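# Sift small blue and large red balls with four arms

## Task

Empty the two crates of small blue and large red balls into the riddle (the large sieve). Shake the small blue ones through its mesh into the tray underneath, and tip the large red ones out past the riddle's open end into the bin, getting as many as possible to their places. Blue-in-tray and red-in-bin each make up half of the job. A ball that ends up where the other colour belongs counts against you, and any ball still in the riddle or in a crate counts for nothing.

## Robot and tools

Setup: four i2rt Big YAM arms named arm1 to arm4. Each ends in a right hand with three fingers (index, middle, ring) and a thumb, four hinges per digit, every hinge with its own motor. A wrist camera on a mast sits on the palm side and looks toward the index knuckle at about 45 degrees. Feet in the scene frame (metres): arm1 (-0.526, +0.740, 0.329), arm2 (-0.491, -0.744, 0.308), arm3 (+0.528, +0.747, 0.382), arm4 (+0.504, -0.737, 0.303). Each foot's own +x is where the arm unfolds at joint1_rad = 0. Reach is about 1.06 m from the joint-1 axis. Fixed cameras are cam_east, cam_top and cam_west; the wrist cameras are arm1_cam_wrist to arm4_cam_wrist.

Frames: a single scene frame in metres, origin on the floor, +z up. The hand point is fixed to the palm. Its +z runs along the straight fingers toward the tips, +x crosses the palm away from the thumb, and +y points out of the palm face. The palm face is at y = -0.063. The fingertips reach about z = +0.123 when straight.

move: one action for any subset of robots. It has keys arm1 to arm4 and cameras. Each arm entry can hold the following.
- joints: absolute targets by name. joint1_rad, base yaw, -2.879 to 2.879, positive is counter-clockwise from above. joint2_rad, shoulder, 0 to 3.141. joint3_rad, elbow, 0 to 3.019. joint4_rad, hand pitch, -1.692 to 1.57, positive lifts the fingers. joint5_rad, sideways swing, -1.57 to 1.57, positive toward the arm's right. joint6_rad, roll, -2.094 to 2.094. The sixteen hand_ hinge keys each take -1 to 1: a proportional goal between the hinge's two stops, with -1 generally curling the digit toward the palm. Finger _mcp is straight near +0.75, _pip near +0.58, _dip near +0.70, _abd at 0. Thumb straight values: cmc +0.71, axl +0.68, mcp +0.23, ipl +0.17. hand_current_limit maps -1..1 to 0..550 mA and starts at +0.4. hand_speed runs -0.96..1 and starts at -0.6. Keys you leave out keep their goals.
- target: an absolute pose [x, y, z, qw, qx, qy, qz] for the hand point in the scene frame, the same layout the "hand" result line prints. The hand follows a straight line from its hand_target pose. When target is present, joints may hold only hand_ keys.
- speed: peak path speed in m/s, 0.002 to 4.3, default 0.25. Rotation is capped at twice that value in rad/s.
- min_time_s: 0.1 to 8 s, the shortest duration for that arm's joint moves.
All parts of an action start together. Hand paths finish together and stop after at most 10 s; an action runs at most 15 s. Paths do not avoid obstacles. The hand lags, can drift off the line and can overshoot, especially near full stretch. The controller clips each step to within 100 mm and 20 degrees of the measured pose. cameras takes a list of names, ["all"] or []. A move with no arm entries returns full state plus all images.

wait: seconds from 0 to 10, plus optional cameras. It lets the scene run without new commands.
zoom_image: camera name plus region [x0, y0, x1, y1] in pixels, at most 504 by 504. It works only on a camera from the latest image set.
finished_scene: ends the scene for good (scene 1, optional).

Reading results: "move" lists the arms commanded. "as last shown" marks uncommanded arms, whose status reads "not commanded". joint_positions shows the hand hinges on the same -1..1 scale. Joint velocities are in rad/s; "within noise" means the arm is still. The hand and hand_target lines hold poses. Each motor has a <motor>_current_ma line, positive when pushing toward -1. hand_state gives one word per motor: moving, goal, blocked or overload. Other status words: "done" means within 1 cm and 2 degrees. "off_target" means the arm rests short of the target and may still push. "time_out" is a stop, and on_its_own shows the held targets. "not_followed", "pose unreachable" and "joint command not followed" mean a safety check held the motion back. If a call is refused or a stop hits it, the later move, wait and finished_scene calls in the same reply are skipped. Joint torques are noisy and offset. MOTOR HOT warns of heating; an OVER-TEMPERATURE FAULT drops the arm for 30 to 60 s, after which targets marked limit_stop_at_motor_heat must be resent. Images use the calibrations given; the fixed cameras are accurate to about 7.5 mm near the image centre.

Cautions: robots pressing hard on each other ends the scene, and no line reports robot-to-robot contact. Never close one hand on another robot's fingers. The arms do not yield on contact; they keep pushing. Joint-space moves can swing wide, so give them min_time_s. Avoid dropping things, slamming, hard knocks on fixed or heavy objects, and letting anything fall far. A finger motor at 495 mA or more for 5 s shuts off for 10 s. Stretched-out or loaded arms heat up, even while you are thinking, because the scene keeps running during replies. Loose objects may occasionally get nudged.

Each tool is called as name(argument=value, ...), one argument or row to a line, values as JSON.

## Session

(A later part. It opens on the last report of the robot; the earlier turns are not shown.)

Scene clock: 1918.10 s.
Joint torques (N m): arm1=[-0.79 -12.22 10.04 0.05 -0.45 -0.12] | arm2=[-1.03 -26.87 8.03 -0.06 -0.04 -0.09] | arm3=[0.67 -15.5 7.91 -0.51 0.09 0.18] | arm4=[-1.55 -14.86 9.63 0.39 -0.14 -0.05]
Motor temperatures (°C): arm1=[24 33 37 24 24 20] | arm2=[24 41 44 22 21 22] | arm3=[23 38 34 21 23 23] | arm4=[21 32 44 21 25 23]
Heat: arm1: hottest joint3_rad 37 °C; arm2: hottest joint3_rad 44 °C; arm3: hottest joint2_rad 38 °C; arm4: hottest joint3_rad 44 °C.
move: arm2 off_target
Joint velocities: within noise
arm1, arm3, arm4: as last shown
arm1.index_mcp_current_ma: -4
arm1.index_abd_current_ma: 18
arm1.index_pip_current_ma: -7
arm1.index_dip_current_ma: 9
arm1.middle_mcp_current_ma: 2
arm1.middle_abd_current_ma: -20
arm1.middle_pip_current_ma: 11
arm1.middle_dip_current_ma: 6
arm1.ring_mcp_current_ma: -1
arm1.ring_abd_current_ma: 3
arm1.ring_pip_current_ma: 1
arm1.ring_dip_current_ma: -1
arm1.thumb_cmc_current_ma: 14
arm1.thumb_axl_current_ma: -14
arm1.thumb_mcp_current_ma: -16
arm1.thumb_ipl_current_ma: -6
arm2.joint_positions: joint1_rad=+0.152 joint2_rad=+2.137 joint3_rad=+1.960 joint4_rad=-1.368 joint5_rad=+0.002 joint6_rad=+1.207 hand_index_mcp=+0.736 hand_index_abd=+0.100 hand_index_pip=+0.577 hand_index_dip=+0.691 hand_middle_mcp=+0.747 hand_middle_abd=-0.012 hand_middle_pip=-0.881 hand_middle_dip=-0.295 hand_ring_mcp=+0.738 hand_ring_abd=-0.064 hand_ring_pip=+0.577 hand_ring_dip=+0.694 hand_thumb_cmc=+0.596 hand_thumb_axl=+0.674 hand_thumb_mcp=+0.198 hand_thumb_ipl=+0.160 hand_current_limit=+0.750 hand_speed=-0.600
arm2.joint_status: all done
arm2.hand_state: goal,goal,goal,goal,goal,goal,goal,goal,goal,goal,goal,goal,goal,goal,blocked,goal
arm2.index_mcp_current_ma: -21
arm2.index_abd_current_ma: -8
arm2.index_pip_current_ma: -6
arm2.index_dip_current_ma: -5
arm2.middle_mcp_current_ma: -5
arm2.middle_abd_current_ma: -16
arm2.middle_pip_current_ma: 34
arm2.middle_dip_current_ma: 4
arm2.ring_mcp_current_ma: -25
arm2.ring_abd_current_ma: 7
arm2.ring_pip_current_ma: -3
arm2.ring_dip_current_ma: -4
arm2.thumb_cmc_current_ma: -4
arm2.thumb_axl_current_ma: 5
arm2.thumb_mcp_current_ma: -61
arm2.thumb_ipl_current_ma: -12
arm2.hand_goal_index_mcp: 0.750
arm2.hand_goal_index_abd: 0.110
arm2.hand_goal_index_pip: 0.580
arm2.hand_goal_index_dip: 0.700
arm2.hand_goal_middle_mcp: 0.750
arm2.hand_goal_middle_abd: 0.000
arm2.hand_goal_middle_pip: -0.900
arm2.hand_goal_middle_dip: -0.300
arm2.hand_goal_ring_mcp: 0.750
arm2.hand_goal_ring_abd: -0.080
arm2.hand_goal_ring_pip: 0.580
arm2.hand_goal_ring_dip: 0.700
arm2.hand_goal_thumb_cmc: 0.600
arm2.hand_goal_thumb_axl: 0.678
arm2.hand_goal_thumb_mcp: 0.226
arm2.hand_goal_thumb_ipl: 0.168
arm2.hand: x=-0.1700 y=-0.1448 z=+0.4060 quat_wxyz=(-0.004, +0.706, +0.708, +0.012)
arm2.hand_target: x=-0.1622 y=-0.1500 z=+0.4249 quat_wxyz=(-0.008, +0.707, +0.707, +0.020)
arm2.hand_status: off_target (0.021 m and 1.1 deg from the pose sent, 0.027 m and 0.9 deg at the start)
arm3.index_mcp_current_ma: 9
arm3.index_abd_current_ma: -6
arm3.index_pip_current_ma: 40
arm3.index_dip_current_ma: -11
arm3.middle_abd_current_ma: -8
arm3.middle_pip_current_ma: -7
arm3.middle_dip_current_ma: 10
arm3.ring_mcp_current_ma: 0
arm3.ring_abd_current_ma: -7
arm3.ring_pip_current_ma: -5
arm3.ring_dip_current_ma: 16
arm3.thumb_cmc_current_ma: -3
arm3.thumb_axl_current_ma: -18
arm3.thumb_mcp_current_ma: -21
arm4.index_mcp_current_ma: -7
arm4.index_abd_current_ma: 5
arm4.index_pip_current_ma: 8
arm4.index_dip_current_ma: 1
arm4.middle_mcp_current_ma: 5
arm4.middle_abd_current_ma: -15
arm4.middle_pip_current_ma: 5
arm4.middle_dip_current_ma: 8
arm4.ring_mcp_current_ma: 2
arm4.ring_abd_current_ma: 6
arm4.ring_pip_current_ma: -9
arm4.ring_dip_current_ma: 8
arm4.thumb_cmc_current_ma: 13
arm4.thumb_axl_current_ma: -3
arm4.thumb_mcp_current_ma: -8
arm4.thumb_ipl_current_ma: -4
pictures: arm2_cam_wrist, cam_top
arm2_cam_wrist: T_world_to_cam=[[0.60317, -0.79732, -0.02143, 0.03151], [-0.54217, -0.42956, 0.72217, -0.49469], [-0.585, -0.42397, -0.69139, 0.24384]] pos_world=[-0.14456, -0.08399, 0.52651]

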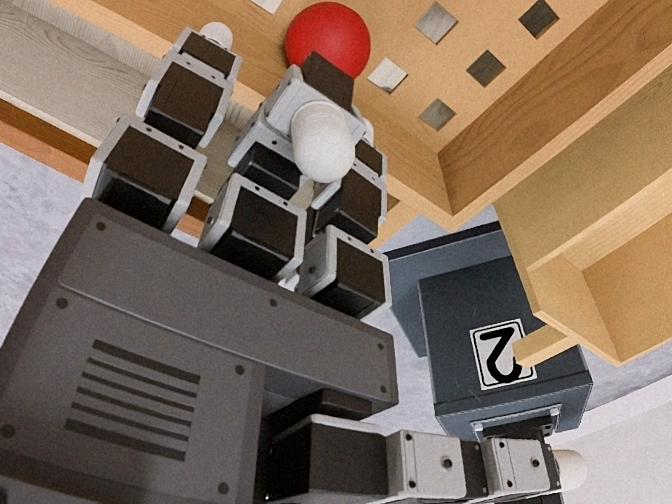

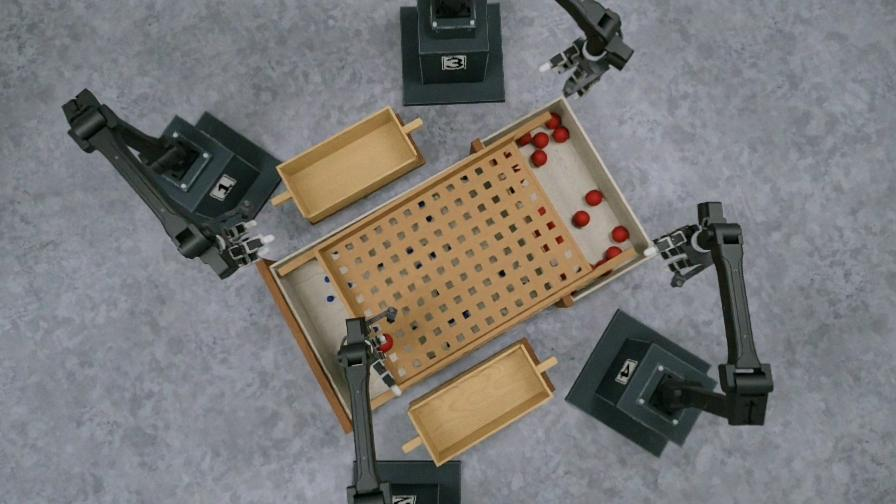

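move(
  arm2={"target": [-0.148, -0.166, 0.415, -0.008, 0.707, 0.7068, 0.02], "speed": 0.15},
  cameras=["cam_top", "arm2_cam_wrist"],
)

zoom_image(
  camera="arm2_cam_wrist",
  region=[130, 0, 430, 225],
)

Scene clock: 1930.07 s.
Joint torques (N m): arm1=[-0.85 -12.22 10.03 0.06 -0.44 -0.11] | arm2=[-0.56 -26.87 7.61 0.84 -0.09 -0.09] | arm3=[0.62 -15.5 7.92 -0.53 0.09 0.19] | arm4=[-1.03 -14.39 9.92 0.46 -0.12 -0.03]
Motor temperatures (°C): arm1=[24 33 37 24 24 20] | arm2=[24 41 44 22 21 22] | arm3=[23 38 34 21 23 23] | arm4=[21 32 44 21 25 23]
Heat: arm1: hottest joint3_rad 37 °C; arm2: hottest joint3_rad 44 °C; arm3: hottest joint2_rad 38 °C; arm4: hottest joint3_rad 44 °C.
move: arm2 off_target
Joint velocities: within noise
arm1, arm3, arm4: as last shown
arm1.index_mcp_current_ma: -3
arm1.index_abd_current_ma: 15
arm1.index_pip_current_ma: 4
arm1.index_dip_current_ma: 7
arm1.middle_mcp_current_ma: -1
arm1.middle_abd_current_ma: -8
arm1.middle_pip_current_ma: -3
arm1.middle_dip_current_ma: -7
arm1.ring_mcp_current_ma: -13
arm1.ring_abd_current_ma: -4
arm1.ring_pip_current_ma: 4
arm1.ring_dip_current_ma: -6
arm1.thumb_cmc_current_ma: 5
arm1.thumb_axl_current_ma: 0
arm1.thumb_mcp_current_ma: -6
arm1.thumb_ipl_current_ma: -1
arm2.joint_positions: joint1_rad=+0.119 joint2_rad=+2.116 joint3_rad=+1.899 joint4_rad=-1.351 joint5_rad=+0.002 joint6_rad=+1.178 hand_index_mcp=+0.736 hand_index_abd=+0.100 hand_index_pip=+0.577 hand_index_dip=+0.691 hand_middle_mcp=+0.747 hand_middle_abd=-0.012 hand_middle_pip=-0.881 hand_middle_dip=-0.295 hand_ring_mcp=+0.738 hand_ring_abd=-0.064 hand_ring_pip=+0.577 hand_ring_dip=+0.694 hand_thumb_cmc=+0.595 hand_thumb_axl=+0.674 hand_thumb_mcp=+0.198 hand_thumb_ipl=+0.160 hand_current_limit=+0.750 hand_speed=-0.600
arm2.joint_status: not commanded
arm2.hand_state: goal,goal,goal,goal,goal,goal,goal,goal,goal,goal,goal,goal,goal,goal,blocked,goal
arm2.index_mcp_current_ma: -28
arm2.index_abd_current_ma: -10
arm2.index_pip_current_ma: -7
arm2.index_dip_current_ma: -4
arm2.middle_mcp_current_ma: -4
arm2.middle_abd_current_ma: -14
arm2.middle_pip_current_ma: 34
arm2.middle_dip_current_ma: 14
arm2.ring_mcp_current_ma: -20
arm2.ring_abd_current_ma: 7
arm2.ring_pip_current_ma: -4
arm2.ring_dip_current_ma: -6
arm2.thumb_cmc_current_ma: -3
arm2.thumb_axl_current_ma: 5
arm2.thumb_mcp_current_ma: -60
arm2.thumb_ipl_current_ma: -18
arm2.hand_goal_index_mcp: 0.750
arm2.hand_goal_index_abd: 0.110
arm2.hand_goal_index_pip: 0.580
arm2.hand_goal_index_dip: 0.700
arm2.hand_goal_middle_mcp: 0.750
arm2.hand_goal_middle_abd: 0.000
arm2.hand_goal_middle_pip: -0.900
arm2.hand_goal_middle_dip: -0.300
arm2.hand_goal_ring_mcp: 0.750
arm2.hand_goal_ring_abd: -0.080
arm2.hand_goal_ring_pip: 0.580
arm2.hand_goal_ring_dip: 0.700
arm2.hand_goal_thumb_cmc: 0.600
arm2.hand_goal_thumb_axl: 0.678
arm2.hand_goal_thumb_mcp: 0.226
arm2.hand_goal_thumb_ipl: 0.168
arm2.hand: x=-0.1553 y=-0.1669 z=+0.3964 quat_wxyz=(+0.001, +0.708, +0.706, +0.001)
arm2.hand_target: x=-0.1482 y=-0.1662 z=+0.4151 quat_wxyz=(-0.008, +0.707, +0.707, +0.020)
arm2.hand_status: off_target (0.020 m and 2.4 deg from the pose sent, 0.032 m and 1.1 deg at the start)
arm3.index_mcp_current_ma: 10
arm3.index_abd_current_ma: -3
arm3.index_dip_current_ma: -6
arm3.middle_mcp_current_ma: 17
arm3.middle_abd_current_ma: -5
arm3.middle_pip_current_ma: -9
arm3.ring_mcp_current_ma: 2
arm3.ring_abd_current_ma: -5
arm3.ring_pip_current_ma: -3
arm3.ring_dip_current_ma: 19
arm3.thumb_cmc_current_ma: -5
arm3.thumb_mcp_current_ma: -25
arm3.thumb_ipl_current_ma: -8
arm4.index_mcp_current_ma: -9
arm4.index_abd_current_ma: 2
arm4.index_pip_current_ma: 5
arm4.index_dip_current_ma: -4
arm4.middle_mcp_current_ma: 7
arm4.middle_abd_current_ma: -9
arm4.middle_pip_current_ma: -10
arm4.middle_dip_current_ma: -4
arm4.ring_mcp_current_ma: -1
arm4.ring_abd_current_ma: -1
arm4.ring_pip_current_ma: -3
arm4.thumb_cmc_current_ma: 9
arm4.thumb_axl_current_ma: -10
arm4.thumb_mcp_current_ma: -4
arm4.thumb_ipl_current_ma: 3
pictures: arm2_cam_wrist, cam_top
arm2_cam_wrist: T_world_to_cam=[[0.59974, -0.80014, -0.00961, -0.00086], [-0.5379, -0.41202, 0.73546, -0.49107], [-0.59243, -0.43592, -0.6775, 0.22782]] pos_world=[-0.12867, -0.1037, 0.51551]

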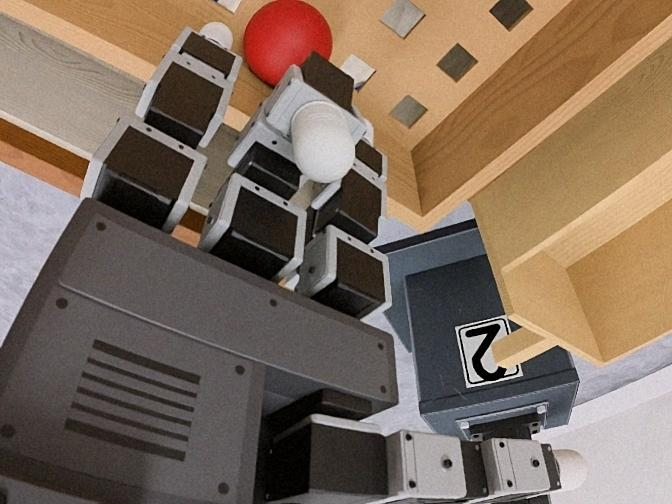

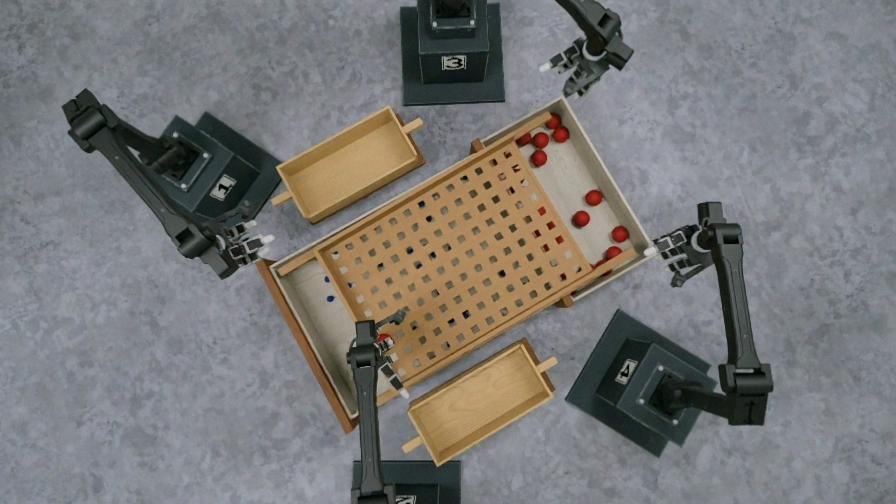

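Scaled by 1.680 from the camera's image (finer frame: 960x720).

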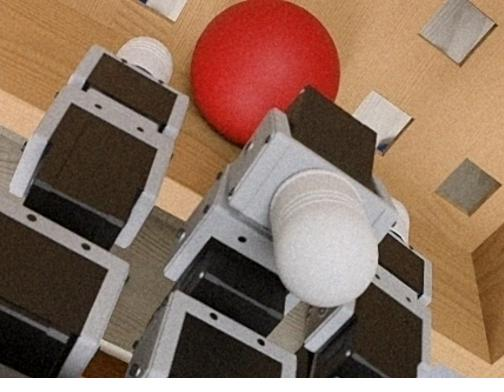

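move(
  arm2={"target": [-0.148, -0.157, 0.392, -0.008, 0.707, 0.7068, 0.02], "speed": 0.1, "joints": {"hand_thumb_cmc": 0.15}},
  cameras=["cam_top", "arm2_cam_wrist"],
)

zoom_image(
  camera="arm2_cam_wrist",
  region=[130, 0, 430, 225],
)

Scene clock: 1941.97 s.
Joint torques (N m): arm1=[-0.79 -12.34 10.06 0.06 -0.44 -0.11] | arm2=[0.15 -23.53 7.84 0.94 -0.04 -0.06] | arm3=[0.67 -15.56 7.94 -0.53 0.1 0.19] | arm4=[-1.44 -14.68 9.5 0.31 -0.14 -0.03]
Motor temperatures (°C): arm1=[24 33 37 24 24 20] | arm2=[24 43 44 22 21 22] | arm3=[23 38 34 21 23 23] | arm4=[21 32 44 21 25 23]
Heat: arm1: hottest joint3_rad 37 °C; arm2: hottest joint3_rad 44 °C; arm3: hottest joint2_rad 38 °C; arm4: hottest joint3_rad 44 °C.
move: arm2 done
Joint velocities: within noise
arm1, arm3, arm4: as last shown
arm1.index_mcp_current_ma: -6
arm1.index_abd_current_ma: 8
arm1.index_pip_current_ma: -2
arm1.index_dip_current_ma: -2
arm1.middle_mcp_current_ma: 0
arm1.middle_abd_current_ma: -22
arm1.middle_pip_current_ma: 2
arm1.middle_dip_current_ma: 3
arm1.ring_mcp_current_ma: -16
arm1.ring_abd_current_ma: -15
arm1.ring_pip_current_ma: 0
arm1.ring_dip_current_ma: -9
arm1.thumb_cmc_current_ma: 7
arm1.thumb_axl_current_ma: -7
arm1.thumb_mcp_current_ma: 10
arm1.thumb_ipl_current_ma: -3
arm2.joint_positions: joint1_rad=+0.119 joint2_rad=+2.119 joint3_rad=+1.899 joint4_rad=-1.316 joint5_rad=+0.002 joint6_rad=+1.177 hand_index_mcp=+0.736 hand_index_abd=+0.100 hand_index_pip=+0.577 hand_index_dip=+0.691 hand_middle_mcp=+0.748 hand_middle_abd=-0.012 hand_middle_pip=-0.881 hand_middle_dip=-0.295 hand_ring_mcp=+0.738 hand_ring_abd=-0.064 hand_ring_pip=+0.577 hand_ring_dip=+0.694 hand_thumb_cmc=+0.145 hand_thumb_axl=+0.674 hand_thumb_mcp=+0.198 hand_thumb_ipl=+0.160 hand_current_limit=+0.750 hand_speed=-0.600
arm2.joint_status: all done
arm2.hand_state: goal,goal,goal,goal,goal,goal,goal,goal,goal,goal,goal,goal,goal,goal,blocked,goal
arm2.index_mcp_current_ma: -22
arm2.index_abd_current_ma: -10
arm2.index_pip_current_ma: -4
arm2.index_dip_current_ma: -7
arm2.middle_mcp_current_ma: -11
arm2.middle_abd_current_ma: -18
arm2.middle_pip_current_ma: 30
arm2.middle_dip_current_ma: 15
arm2.ring_mcp_current_ma: -14
arm2.ring_abd_current_ma: 9
arm2.ring_pip_current_ma: -7
arm2.ring_dip_current_ma: -2
arm2.thumb_cmc_current_ma: -1
arm2.thumb_axl_current_ma: -2
arm2.thumb_mcp_current_ma: -58
arm2.thumb_ipl_current_ma: -13
arm2.hand_goal_index_mcp: 0.750
arm2.hand_goal_index_abd: 0.110
arm2.hand_goal_index_pip: 0.580
arm2.hand_goal_index_dip: 0.700
arm2.hand_goal_middle_mcp: 0.750
arm2.hand_goal_middle_abd: 0.000
arm2.hand_goal_middle_pip: -0.900
arm2.hand_goal_middle_dip: -0.300
arm2.hand_goal_ring_mcp: 0.750
arm2.hand_goal_ring_abd: -0.080
arm2.hand_goal_ring_pip: 0.580
arm2.hand_goal_ring_dip: 0.700
arm2.hand_goal_thumb_cmc: 0.150
arm2.hand_goal_thumb_axl: 0.678
arm2.hand_goal_thumb_mcp: 0.226
arm2.hand_goal_thumb_ipl: 0.168
arm2.hand: x=-0.1520 y=-0.1590 z=+0.3948 quat_wxyz=(-0.005, +0.708, +0.706, +0.016)
arm2.hand_target: x=-0.1480 y=-0.1570 z=+0.3921 quat_wxyz=(-0.008, +0.707, +0.707, +0.020)
arm2.hand_status: done (0.005 m and 0.6 deg from the pose sent, 0.013 m and 2.4 deg at the start)
arm3.index_mcp_current_ma: 12
arm3.index_abd_current_ma: -5
arm3.index_pip_current_ma: 35
arm3.index_dip_current_ma: -8
arm3.middle_mcp_current_ma: 12
arm3.middle_abd_current_ma: 0
arm3.middle_pip_current_ma: -6
arm3.middle_dip_current_ma: 11
arm3.ring_mcp_current_ma: -1
arm3.ring_abd_current_ma: -3
arm3.ring_pip_current_ma: -14
arm3.ring_dip_current_ma: 17
arm3.thumb_cmc_current_ma: -3
arm3.thumb_axl_current_ma: -26
arm3.thumb_mcp_current_ma: -26
arm3.thumb_ipl_current_ma: -14
arm4.index_mcp_current_ma: -10
arm4.index_abd_current_ma: 1
arm4.index_pip_current_ma: -5
arm4.index_dip_current_ma: 2
arm4.middle_mcp_current_ma: 3
arm4.middle_abd_current_ma: -4
arm4.middle_dip_current_ma: -1
arm4.ring_abd_current_ma: 9
arm4.ring_pip_current_ma: 17
arm4.ring_dip_current_ma: -9
arm4.thumb_cmc_current_ma: -6
arm4.thumb_axl_current_ma: -8
arm4.thumb_ipl_current_ma: 0
pictures: arm2_cam_wrist, cam_top
arm2_cam_wrist: T_world_to_cam=[[0.60053, -0.79919, -0.0257, 0.0101], [-0.54643, -0.43365, 0.71649, -0.48202], [-0.58376, -0.41623, -0.69712, 0.24427]] pos_world=[-0.12686, -0.09928, 0.51591]

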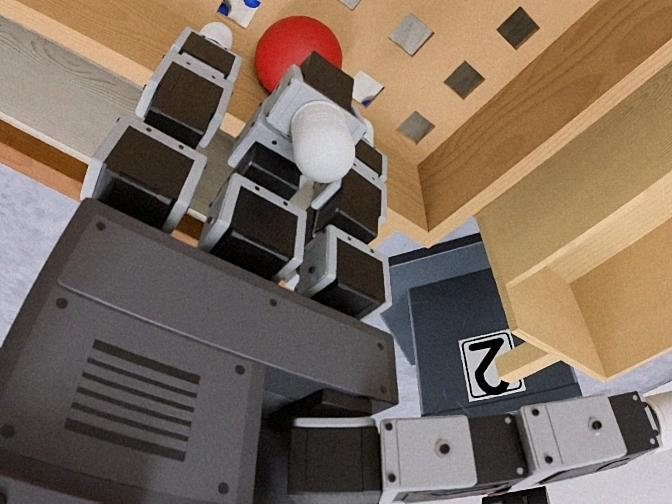

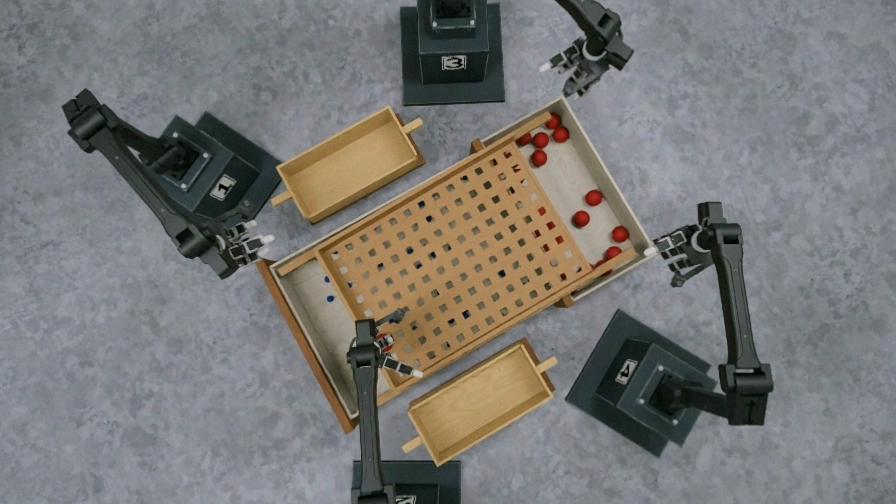

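Scaled by 1.680 from the camera's image (finer frame: 960x720).

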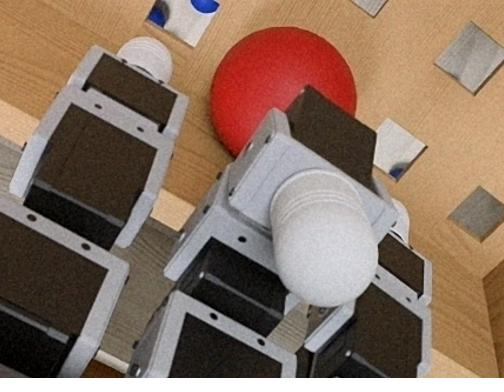

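move(
  arm2={"target": [-0.152, -0.161, 0.365, -0.006, 0.7071, 0.7069, 0.012], "speed": 0.1},
  cameras=["cam_top", "arm2_cam_wrist"],
)

zoom_image(
  camera="arm2_cam_wrist",
  region=[130, 0, 430, 225],
)

Scene clock: 1947.03 s.
Joint torques (N m): arm1=[-0.79 -12.34 10.09 0.02 -0.44 -0.12] | arm2=[0.5 -24.35 7.58 0.96 -0.06 -0.02] | arm3=[0.62 -15.56 7.94 -0.51 0.1 0.19] | arm4=[-0.91 -14.27 9.7 0.31 -0.16 -0.06]
Motor temperatures (°C): arm1=[24 33 37 24 24 20] | arm2=[24 43 44 22 21 22] | arm3=[23 38 34 21 23 23] | arm4=[21 32 44 21 25 23]
Heat: arm1: hottest joint3_rad 37 °C; arm2: hottest joint3_rad 44 °C; arm3: hottest joint2_rad 38 °C; arm4: hottest joint3_rad 44 °C.
move: arm2 done
Joint velocities: within noise
arm1, arm3, arm4: as last shown
arm1.index_mcp_current_ma: 11
arm1.index_abd_current_ma: 5
arm1.index_pip_current_ma: -11
arm1.index_dip_current_ma: 5
arm1.middle_mcp_current_ma: -5
arm1.middle_abd_current_ma: -6
arm1.middle_pip_current_ma: 11
arm1.middle_dip_current_ma: -10
arm1.ring_mcp_current_ma: 6
arm1.ring_abd_current_ma: -12
arm1.ring_pip_current_ma: 3
arm1.ring_dip_current_ma: 11
arm1.thumb_cmc_current_ma: 9
arm1.thumb_axl_current_ma: -6
arm1.thumb_mcp_current_ma: 0
arm1.thumb_ipl_current_ma: -17
arm2.joint_positions: joint1_rad=+0.119 joint2_rad=+2.142 joint3_rad=+1.857 joint4_rad=-1.272 joint5_rad=-0.001 joint6_rad=+1.177 hand_index_mcp=+0.736 hand_index_abd=+0.100 hand_index_pip=+0.577 hand_index_dip=+0.691 hand_middle_mcp=+0.748 hand_middle_abd=-0.012 hand_middle_pip=-0.881 hand_middle_dip=-0.295 hand_ring_mcp=+0.738 hand_ring_abd=-0.064 hand_ring_pip=+0.577 hand_ring_dip=+0.694 hand_thumb_cmc=+0.145 hand_thumb_axl=+0.674 hand_thumb_mcp=+0.198 hand_thumb_ipl=+0.160 hand_current_limit=+0.750 hand_speed=-0.600
arm2.joint_status: not commanded
arm2.hand_state: goal,goal,goal,goal,goal,goal,goal,goal,goal,goal,goal,goal,goal,goal,blocked,goal
arm2.index_mcp_current_ma: -25
arm2.index_abd_current_ma: -9
arm2.index_pip_current_ma: -9
arm2.index_dip_current_ma: -1
arm2.middle_mcp_current_ma: -5
arm2.middle_abd_current_ma: -17
arm2.middle_pip_current_ma: 39
arm2.middle_dip_current_ma: 15
arm2.ring_mcp_current_ma: -24
arm2.ring_abd_current_ma: 9
arm2.ring_pip_current_ma: -1
arm2.ring_dip_current_ma: 1
arm2.thumb_cmc_current_ma: -7
arm2.thumb_axl_current_ma: 0
arm2.thumb_mcp_current_ma: -56
arm2.thumb_ipl_current_ma: -18
arm2.hand_goal_index_mcp: 0.750
arm2.hand_goal_index_abd: 0.110
arm2.hand_goal_index_pip: 0.580
arm2.hand_goal_index_dip: 0.700
arm2.hand_goal_middle_mcp: 0.750
arm2.hand_goal_middle_abd: 0.000
arm2.hand_goal_middle_pip: -0.900
arm2.hand_goal_middle_dip: -0.300
arm2.hand_goal_ring_mcp: 0.750
arm2.hand_goal_ring_abd: -0.080
arm2.hand_goal_ring_pip: 0.580
arm2.hand_goal_ring_dip: 0.700
arm2.hand_goal_thumb_cmc: 0.150
arm2.hand_goal_thumb_axl: 0.678
arm2.hand_goal_thumb_mcp: 0.226
arm2.hand_goal_thumb_ipl: 0.168
arm2.hand: x=-0.1543 y=-0.1636 z=+0.3639 quat_wxyz=(-0.002, +0.708, +0.707, +0.005)
arm2.hand_target: x=-0.1520 y=-0.1610 z=+0.3651 quat_wxyz=(-0.006, +0.707, +0.707, +0.012)
arm2.hand_status: done (0.004 m and 0.9 deg from the pose sent, 0.030 m and 0.5 deg at the start)
arm3.index_abd_current_ma: -11
arm3.index_pip_current_ma: 30
arm3.index_dip_current_ma: -9
arm3.middle_mcp_current_ma: 17
arm3.middle_abd_current_ma: 4
arm3.middle_pip_current_ma: -12
arm3.middle_dip_current_ma: 13
arm3.ring_mcp_current_ma: 1
arm3.ring_abd_current_ma: -9
arm3.ring_pip_current_ma: -7
arm3.ring_dip_current_ma: 19
arm3.thumb_cmc_current_ma: -5
arm3.thumb_axl_current_ma: -19
arm3.thumb_mcp_current_ma: -17
arm3.thumb_ipl_current_ma: -11
arm4.index_mcp_current_ma: 6
arm4.index_pip_current_ma: 16
arm4.index_dip_current_ma: 3
arm4.middle_mcp_current_ma: 13
arm4.middle_abd_current_ma: -11
arm4.middle_pip_current_ma: -5
arm4.middle_dip_current_ma: -2
arm4.ring_mcp_current_ma: 8
arm4.ring_abd_current_ma: 1
arm4.ring_pip_current_ma: 6
arm4.ring_dip_current_ma: 3
arm4.thumb_axl_current_ma: -20
arm4.thumb_mcp_current_ma: -2
arm4.thumb_ipl_current_ma: -3
pictures: arm2_cam_wrist, cam_top
arm2_cam_wrist: T_world_to_cam=[[0.60036, -0.79956, -0.01642, 0.00362], [-0.53874, -0.41953, 0.73059, -0.46484], [-0.59104, -0.42977, -0.68262, 0.21087]] pos_world=[-0.12797, -0.1015, 0.48361]

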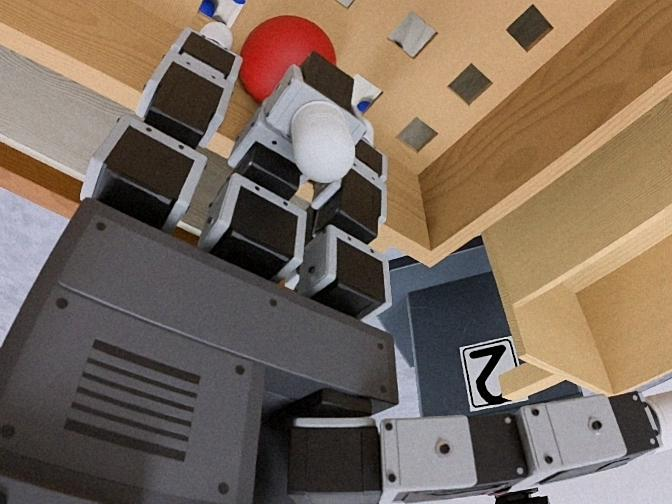

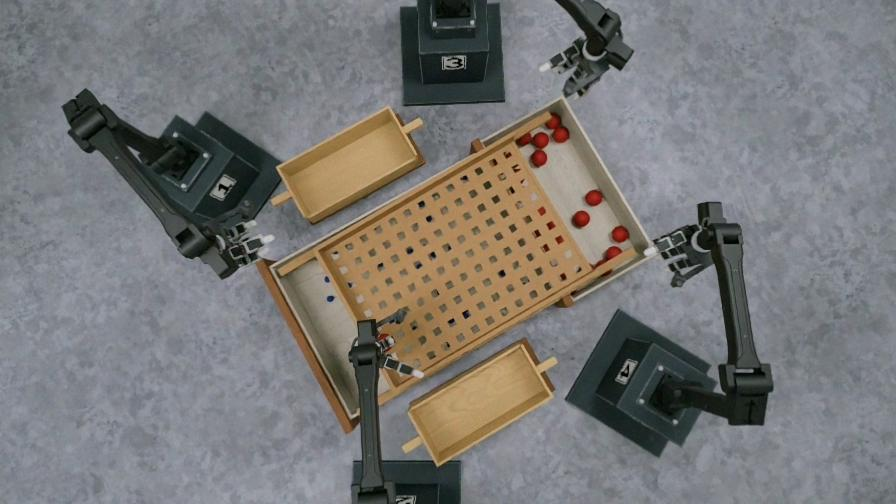

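Scaled by 1.680 from the camera's image (finer frame: 960x720).

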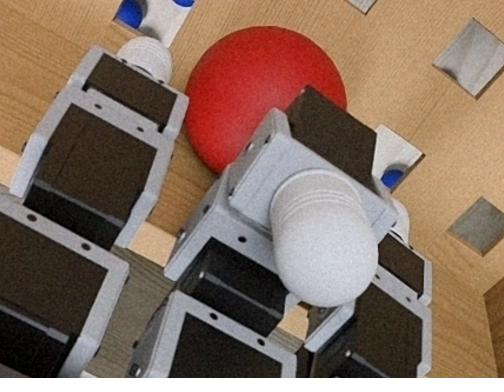

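move(
  arm2={"target": [-0.150, -0.155, 0.354, -0.006, 0.7071, 0.7069, 0.012], "speed": 0.1},
  cameras=["arm2_cam_wrist"],
)

zoom_image(
  camera="arm2_cam_wrist",
  region=[130, 0, 430, 225],
)

Scene clock: 1955.90 s.
Joint torques (N m): arm1=[-0.85 -12.22 10.04 0.1 -0.44 -0.11] | arm2=[0.44 -24.23 8.77 0.98 -0.04 -0.01] | arm3=[0.79 -15.62 7.92 -0.53 0.1 0.18] | arm4=[-1.2 -14.33 9.73 0.21 -0.16 -0.03]
Motor temperatures (°C): arm1=[24 32 37 24 24 20] | arm2=[24 42 43 22 21 22] | arm3=[23 38 34 21 23 23] | arm4=[21 32 44 21 25 23]
Heat: arm1: hottest joint3_rad 37 °C; arm2: hottest joint3_rad 43 °C; arm3: hottest joint2_rad 38 °C; arm4: hottest joint3_rad 44 °C.
move: arm2 off_target
Joint velocities: within noise
arm1: as last shown
arm1.index_mcp_current_ma: 1
arm1.index_abd_current_ma: 13
arm1.index_pip_current_ma: -3
arm1.index_dip_current_ma: 14
arm1.middle_mcp_current_ma: -6
arm1.middle_abd_current_ma: -15
arm1.middle_pip_current_ma: 3
arm1.middle_dip_current_ma: -6
arm1.ring_mcp_current_ma: -4
arm1.ring_abd_current_ma: -14
arm1.ring_pip_current_ma: 4
arm1.ring_dip_current_ma: 3
arm1.thumb_cmc_current_ma: 16
arm1.thumb_mcp_current_ma: -1
arm1.thumb_ipl_current_ma: -9
arm2.joint_positions: joint1_rad=+0.119 joint2_rad=+2.167 joint3_rad=+1.857 joint4_rad=-1.261 joint5_rad=-0.001 joint6_rad=+1.177 hand_index_mcp=+0.736 hand_index_abd=+0.100 hand_index_pip=+0.577 hand_index_dip=+0.691 hand_middle_mcp=+0.748 hand_middle_abd=-0.012 hand_middle_pip=-0.881 hand_middle_dip=-0.295 hand_ring_mcp=+0.738 hand_ring_abd=-0.064 hand_ring_pip=+0.577 hand_ring_dip=+0.694 hand_thumb_cmc=+0.145 hand_thumb_axl=+0.674 hand_thumb_mcp=+0.198 hand_thumb_ipl=+0.160 hand_current_limit=+0.750 hand_speed=-0.600
arm2.joint_status: not commanded
arm2.hand_state: goal,goal,goal,goal,goal,goal,goal,goal,goal,goal,goal,goal,goal,goal,blocked,goal
arm2.index_mcp_current_ma: -30
arm2.index_abd_current_ma: -15
arm2.index_pip_current_ma: -11
arm2.index_dip_current_ma: -3
arm2.middle_mcp_current_ma: -5
arm2.middle_abd_current_ma: -20
arm2.middle_pip_current_ma: 36
arm2.middle_dip_current_ma: 13
arm2.ring_mcp_current_ma: -27
arm2.ring_abd_current_ma: 12
arm2.ring_pip_current_ma: -3
arm2.ring_dip_current_ma: -5
arm2.thumb_cmc_current_ma: 2
arm2.thumb_axl_current_ma: 1
arm2.thumb_mcp_current_ma: -58
arm2.thumb_ipl_current_ma: -14
arm2.hand_goal_index_mcp: 0.750
arm2.hand_goal_index_abd: 0.110
arm2.hand_goal_index_pip: 0.580
arm2.hand_goal_index_dip: 0.700
arm2.hand_goal_middle_mcp: 0.750
arm2.hand_goal_middle_abd: 0.000
arm2.hand_goal_middle_pip: -0.900
arm2.hand_goal_middle_dip: -0.300
arm2.hand_goal_ring_mcp: 0.750
arm2.hand_goal_ring_abd: -0.080
arm2.hand_goal_ring_pip: 0.580
arm2.hand_goal_ring_dip: 0.700
arm2.hand_goal_thumb_cmc: 0.150
arm2.hand_goal_thumb_axl: 0.678
arm2.hand_goal_thumb_mcp: 0.226
arm2.hand_goal_thumb_ipl: 0.168
arm2.hand: x=-0.1540 y=-0.1628 z=+0.3481 quat_wxyz=(+0.000, +0.708, +0.707, -0.001)
arm2.hand_target: x=-0.1501 y=-0.1552 z=+0.3541 quat_wxyz=(-0.006, +0.707, +0.707, +0.012)
arm2.hand_status: off_target (0.011 m and 1.6 deg from the pose sent, 0.014 m and 0.9 deg at the start)
arm3.joint_positions: joint1_rad=+0.920 joint2_rad=+1.673 joint3_rad=+1.380 joint4_rad=-1.252 joint5_rad=-0.005 joint6_rad=+2.019 hand_index_mcp=+0.795 hand_index_abd=-0.005 hand_index_pip=-0.959 hand_index_dip=+0.298 hand_middle_mcp=+0.785 hand_middle_abd=-0.013 hand_middle_pip=+0.297 hand_middle_dip=+0.671 hand_ring_mcp=+0.783 hand_ring_abd=+0.001 hand_ring_pip=+0.297 hand_ring_dip=+0.663 hand_thumb_cmc=-0.509 hand_thumb_axl=+0.665 hand_thumb_mcp=+0.198 hand_thumb_ipl=+0.156 hand_current_limit=+0.750 hand_speed=-0.600
arm3.joint_status: not commanded
arm3.hand_state: goal,goal,blocked,goal,goal,goal,goal,blocked,goal,goal,goal,goal,goal,goal,blocked,goal
arm3.index_mcp_current_ma: 10
arm3.index_abd_current_ma: -6
arm3.index_pip_current_ma: 40
arm3.index_dip_current_ma: -5
arm3.middle_mcp_current_ma: 16
arm3.middle_abd_current_ma: -1
arm3.middle_pip_current_ma: -14
arm3.middle_dip_current_ma: 9
arm3.ring_mcp_current_ma: 2
arm3.ring_abd_current_ma: -10
arm3.ring_pip_current_ma: -10
arm3.ring_dip_current_ma: 18
arm3.thumb_cmc_current_ma: -1
arm3.thumb_axl_current_ma: -22
arm3.thumb_mcp_current_ma: -23
arm3.thumb_ipl_current_ma: -3
arm3.hand_goal_index_mcp: 0.780
arm3.hand_goal_index_abd: 0.000
arm3.hand_goal_index_pip: -1.000
arm3.hand_goal_index_dip: 0.300
arm3.hand_goal_middle_mcp: 0.780
arm3.hand_goal_middle_abd: 0.000
arm3.hand_goal_middle_pip: 0.300
arm3.hand_goal_middle_dip: 0.650
arm3.hand_goal_ring_mcp: 0.780
arm3.hand_goal_ring_abd: 0.000
arm3.hand_goal_ring_pip: 0.300
arm3.hand_goal_ring_dip: 0.650
arm3.hand_goal_thumb_cmc: -0.500
arm3.hand_goal_thumb_axl: 0.678
arm3.hand_goal_thumb_mcp: 0.226
arm3.hand_goal_thumb_ipl: 0.168
arm3.hand: x=+0.6615 y=+0.3207 z=+0.5262 quat_wxyz=(+0.005, +0.708, -0.706, +0.016)
arm3.hand_target: x=+0.6601 y=+0.3298 z=+0.5203 quat_wxyz=(+0.000, +0.707, -0.707, +0.000)
arm3.hand_status: not commanded
arm4.joint_positions: joint1_rad=-0.998 joint2_rad=+1.582 joint3_rad=+1.456 joint4_rad=-1.448 joint5_rad=+0.012 joint6_rad=-2.030 hand_index_mcp=+0.779 hand_index_abd=+0.001 hand_index_pip=+0.301 hand_index_dip=+0.652 hand_middle_mcp=+0.777 hand_middle_abd=+0.003 hand_middle_pip=+0.301 hand_middle_dip=+0.654 hand_ring_mcp=+0.777 hand_ring_abd=+0.005 hand_ring_pip=+0.301 hand_ring_dip=+0.654 hand_thumb_cmc=-0.497 hand_thumb_axl=+0.680 hand_thumb_mcp=+0.218 hand_thumb_ipl=+0.165 hand_current_limit=+0.750 hand_speed=-0.600
arm4.joint_status: not commanded
arm4.hand_state: goal,goal,goal,goal,goal,goal,goal,goal,goal,goal,goal,goal,goal,goal,goal,goal
arm4.index_mcp_current_ma: 1
arm4.index_abd_current_ma: -4
arm4.index_pip_current_ma: 5
arm4.index_dip_current_ma: -11
arm4.middle_mcp_current_ma: -4
arm4.middle_abd_current_ma: -21
arm4.middle_pip_current_ma: 16
arm4.middle_dip_current_ma: 6
arm4.ring_mcp_current_ma: -10
arm4.ring_abd_current_ma: 14
arm4.ring_pip_current_ma: 8
arm4.ring_dip_current_ma: 0
arm4.thumb_cmc_current_ma: -4
arm4.thumb_axl_current_ma: -6
arm4.thumb_mcp_current_ma: 8
arm4.thumb_ipl_current_ma: -3
arm4.hand_goal_index_mcp: 0.780
arm4.hand_goal_index_abd: 0.000
arm4.hand_goal_index_pip: 0.300
arm4.hand_goal_index_dip: 0.650
arm4.hand_goal_middle_mcp: 0.780
arm4.hand_goal_middle_abd: 0.000
arm4.hand_goal_middle_pip: 0.300
arm4.hand_goal_middle_dip: 0.650
arm4.hand_goal_ring_mcp: 0.780
arm4.hand_goal_ring_abd: 0.000
arm4.hand_goal_ring_pip: 0.300
arm4.hand_goal_ring_dip: 0.650
arm4.hand_goal_thumb_cmc: -0.500
arm4.hand_goal_thumb_axl: 0.678
arm4.hand_goal_thumb_mcp: 0.226
arm4.hand_goal_thumb_ipl: 0.168
arm4.hand: x=+0.6453 y=-0.2962 z=+0.5148 quat_wxyz=(+0.000, -0.695, +0.719, -0.007)
arm4.hand_target: x=+0.6495 y=-0.2997 z=+0.5199 quat_wxyz=(+0.002, -0.694, +0.720, -0.007)
arm4.hand_status: not commanded
arm2_cam_wrist: T_world_to_cam=[[0.60029, -0.79972, -0.00967, 0.00132], [-0.53494, -0.41048, 0.73847, -0.45348], [-0.59454, -0.43813, -0.67421, 0.19579]] pos_world=[-0.12697, -0.09931, 0.46691]

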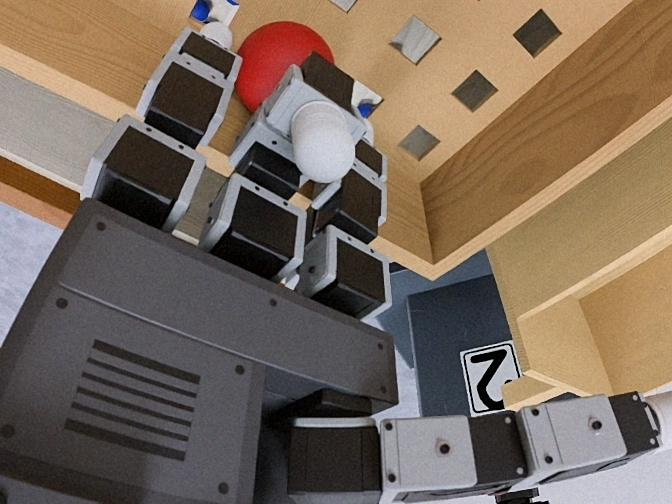

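Scaled by 1.680 from the camera's image (finer frame: 960x720).

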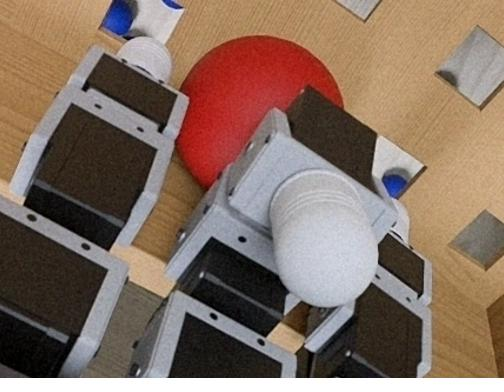

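move(
  arm2={"joints": {"hand_index_abd": -0.2, "hand_ring_abd": 0.14}},
  cameras=["arm2_cam_wrist"],
)

zoom_image(
  camera="arm2_cam_wrist",
  region=[130, 0, 430, 225],
)

Scene clock: 1960.97 s.
Joint torques (N m): arm1=[-0.91 -12.34 10.06 0.06 -0.44 -0.12] | arm2=[0.44 -24.47 8.76 0.92 -0.07 -0.03] | arm3=[0.62 -15.56 7.94 -0.54 0.1 0.19] | arm4=[-1.2 -14.62 9.68 0.18 -0.1 -0.07]
Motor temperatures (°C): arm1=[24 32 37 24 24 20] | arm2=[24 43 43 22 21 22] | arm3=[23 38 34 21 23 23] | arm4=[21 32 44 21 25 23]
Heat: arm1: hottest joint3_rad 37 °C; arm2: hottest joint2_rad 43 °C; arm3: hottest joint2_rad 38 °C; arm4: hottest joint3_rad 44 °C.
move: arm2 off_target
Joint velocities: within noise
arm1.joint_positions: joint1_rad=-0.269 joint2_rad=+1.463 joint3_rad=+1.356 joint4_rad=-1.486 joint5_rad=+0.009 joint6_rad=-1.364 hand_index_mcp=+0.711 hand_index_abd=+0.015 hand_index_pip=-0.787 hand_index_dip=+0.666 hand_middle_mcp=+0.701 hand_middle_abd=+0.006 hand_middle_pip=-0.783 hand_middle_dip=+0.664 hand_ring_mcp=+0.701 hand_ring_abd=+0.020 hand_ring_pip=-0.793 hand_ring_dip=+0.665 hand_thumb_cmc=-0.569 hand_thumb_axl=+0.682 hand_thumb_mcp=+0.167 hand_thumb_ipl=+0.090 hand_current_limit=+0.750 hand_speed=-0.600
arm1.joint_status: not commanded
arm1.hand_state: goal,goal,blocked,goal,goal,goal,blocked,goal,goal,blocked,blocked,goal,goal,goal,blocked,goal
arm1.index_mcp_current_ma: -4
arm1.index_abd_current_ma: 1
arm1.index_pip_current_ma: 0
arm1.index_dip_current_ma: 10
arm1.middle_mcp_current_ma: 4
arm1.middle_abd_current_ma: -8
arm1.middle_pip_current_ma: -13
arm1.middle_dip_current_ma: -12
arm1.ring_mcp_current_ma: -10
arm1.ring_abd_current_ma: 6
arm1.ring_pip_current_ma: -4
arm1.ring_dip_current_ma: 0
arm1.thumb_cmc_current_ma: 4
arm1.thumb_axl_current_ma: -22
arm1.thumb_mcp_current_ma: 1
arm1.thumb_ipl_current_ma: 1
arm1.hand_goal_index_mcp: 0.700
arm1.hand_goal_index_abd: 0.000
arm1.hand_goal_index_pip: -0.820
arm1.hand_goal_index_dip: 0.650
arm1.hand_goal_middle_mcp: 0.700
arm1.hand_goal_middle_abd: 0.000
arm1.hand_goal_middle_pip: -0.820
arm1.hand_goal_middle_dip: 0.650
arm1.hand_goal_ring_mcp: 0.700
arm1.hand_goal_ring_abd: 0.000
arm1.hand_goal_ring_pip: -0.820
arm1.hand_goal_ring_dip: 0.650
arm1.hand_goal_thumb_cmc: -0.570
arm1.hand_goal_thumb_axl: 0.678
arm1.hand_goal_thumb_mcp: 0.200
arm1.hand_goal_thumb_ipl: 0.100
arm1.hand: x=-0.3606 y=+0.3021 z=+0.5543 quat_wxyz=(-0.010, +0.710, +0.704, +0.004)
arm1.hand_target: x=-0.3600 y=+0.3000 z=+0.5601 quat_wxyz=(+0.000, +0.707, +0.707, +0.000)
arm1.hand_status: not commanded
arm2.joint_positions: joint1_rad=+0.119 joint2_rad=+2.167 joint3_rad=+1.857 joint4_rad=-1.261 joint5_rad=-0.001 joint6_rad=+1.177 hand_index_mcp=+0.736 hand_index_abd=-0.045 hand_index_pip=+0.577 hand_index_dip=+0.691 hand_middle_mcp=+0.748 hand_middle_abd=-0.012 hand_middle_pip=-0.881 hand_middle_dip=-0.295 hand_ring_mcp=+0.738 hand_ring_abd=+0.046 hand_ring_pip=+0.577 hand_ring_dip=+0.694 hand_thumb_cmc=+0.145 hand_thumb_axl=+0.674 hand_thumb_mcp=+0.198 hand_thumb_ipl=+0.160 hand_current_limit=+0.750 hand_speed=-0.600
arm2.joint_status: hand_index_abd off_target (ended at -0.045, target -0.200); hand_ring_abd off_target (ended at +0.046, target +0.140)
arm2.hand_state: goal,blocked,goal,goal,goal,goal,goal,goal,goal,blocked,goal,goal,goal,goal,blocked,goal
arm2.index_mcp_current_ma: -26
arm2.index_abd_current_ma: 145
arm2.index_pip_current_ma: -5
arm2.index_dip_current_ma: -10
arm2.middle_mcp_current_ma: -11
arm2.middle_abd_current_ma: -19
arm2.middle_pip_current_ma: 32
arm2.middle_dip_current_ma: 15
arm2.ring_mcp_current_ma: -22
arm2.ring_abd_current_ma: -96
arm2.ring_pip_current_ma: 0
arm2.ring_dip_current_ma: -3
arm2.thumb_cmc_current_ma: -3
arm2.thumb_axl_current_ma: 3
arm2.thumb_mcp_current_ma: -59
arm2.thumb_ipl_current_ma: -17
arm2.hand_goal_index_mcp: 0.750
arm2.hand_goal_index_abd: -0.200
arm2.hand_goal_index_pip: 0.580
arm2.hand_goal_index_dip: 0.700
arm2.hand_goal_middle_mcp: 0.750
arm2.hand_goal_middle_abd: 0.000
arm2.hand_goal_middle_pip: -0.900
arm2.hand_goal_middle_dip: -0.300
arm2.hand_goal_ring_mcp: 0.750
arm2.hand_goal_ring_abd: 0.140
arm2.hand_goal_ring_pip: 0.580
arm2.hand_goal_ring_dip: 0.700
arm2.hand_goal_thumb_cmc: 0.150
arm2.hand_goal_thumb_axl: 0.678
arm2.hand_goal_thumb_mcp: 0.226
arm2.hand_goal_thumb_ipl: 0.168
arm2.hand: x=-0.1540 y=-0.1628 z=+0.3481 quat_wxyz=(+0.000, +0.708, +0.707, -0.001)
arm2.hand_target: x=-0.1501 y=-0.1552 z=+0.3541 quat_wxyz=(-0.006, +0.707, +0.707, +0.012)
arm2.hand_status: not commanded
arm3, arm4: as last shown
arm3.index_mcp_current_ma: 13
arm3.index_abd_current_ma: -3
arm3.index_pip_current_ma: 43
arm3.index_dip_current_ma: -13
arm3.middle_mcp_current_ma: 13
arm3.middle_abd_current_ma: 1
arm3.middle_pip_current_ma: -18
arm3.middle_dip_current_ma: 16
arm3.ring_mcp_current_ma: -3
arm3.ring_abd_current_ma: -8
arm3.ring_pip_current_ma: -3
arm3.ring_dip_current_ma: 19
arm3.thumb_cmc_current_ma: -7
arm3.thumb_mcp_current_ma: -26
arm3.thumb_ipl_current_ma: -7
arm4.index_mcp_current_ma: -2
arm4.index_abd_current_ma: 8
arm4.index_pip_current_ma: 16
arm4.index_dip_current_ma: 9
arm4.middle_mcp_current_ma: 9
arm4.middle_abd_current_ma: -6
arm4.middle_pip_current_ma: 3
arm4.middle_dip_current_ma: -2
arm4.ring_mcp_current_ma: 11
arm4.ring_abd_current_ma: 3
arm4.ring_pip_current_ma: -5
arm4.thumb_cmc_current_ma: 14
arm4.thumb_axl_current_ma: -20
arm4.thumb_mcp_current_ma: -6
arm4.thumb_ipl_current_ma: -2
arm2_cam_wrist: T_world_to_cam=[[0.60029, -0.79972, -0.00967, 0.00132], [-0.53494, -0.41048, 0.73847, -0.45348], [-0.59454, -0.43813, -0.67421, 0.19579]] pos_world=[-0.12697, -0.09931, 0.46691]

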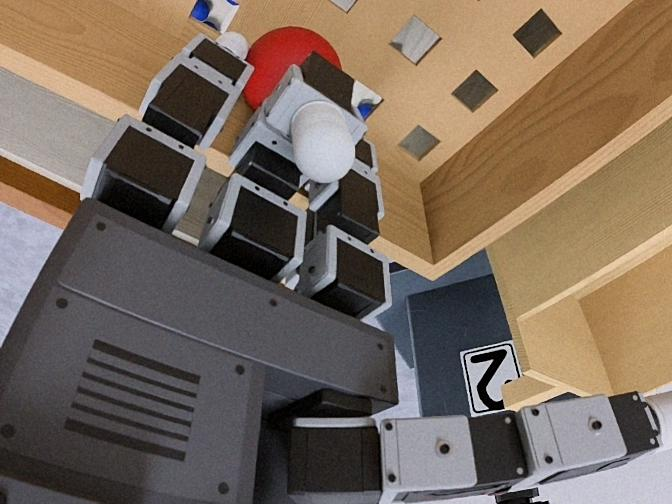

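Scaled by 1.680 from the camera's image (finer frame: 960x720).

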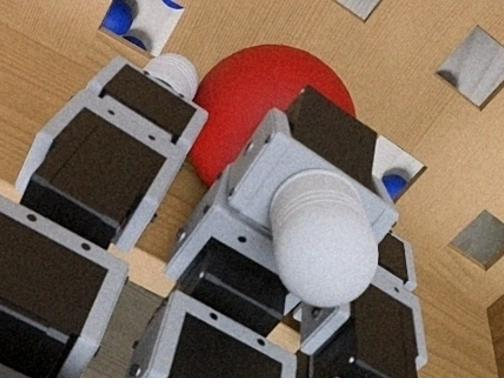

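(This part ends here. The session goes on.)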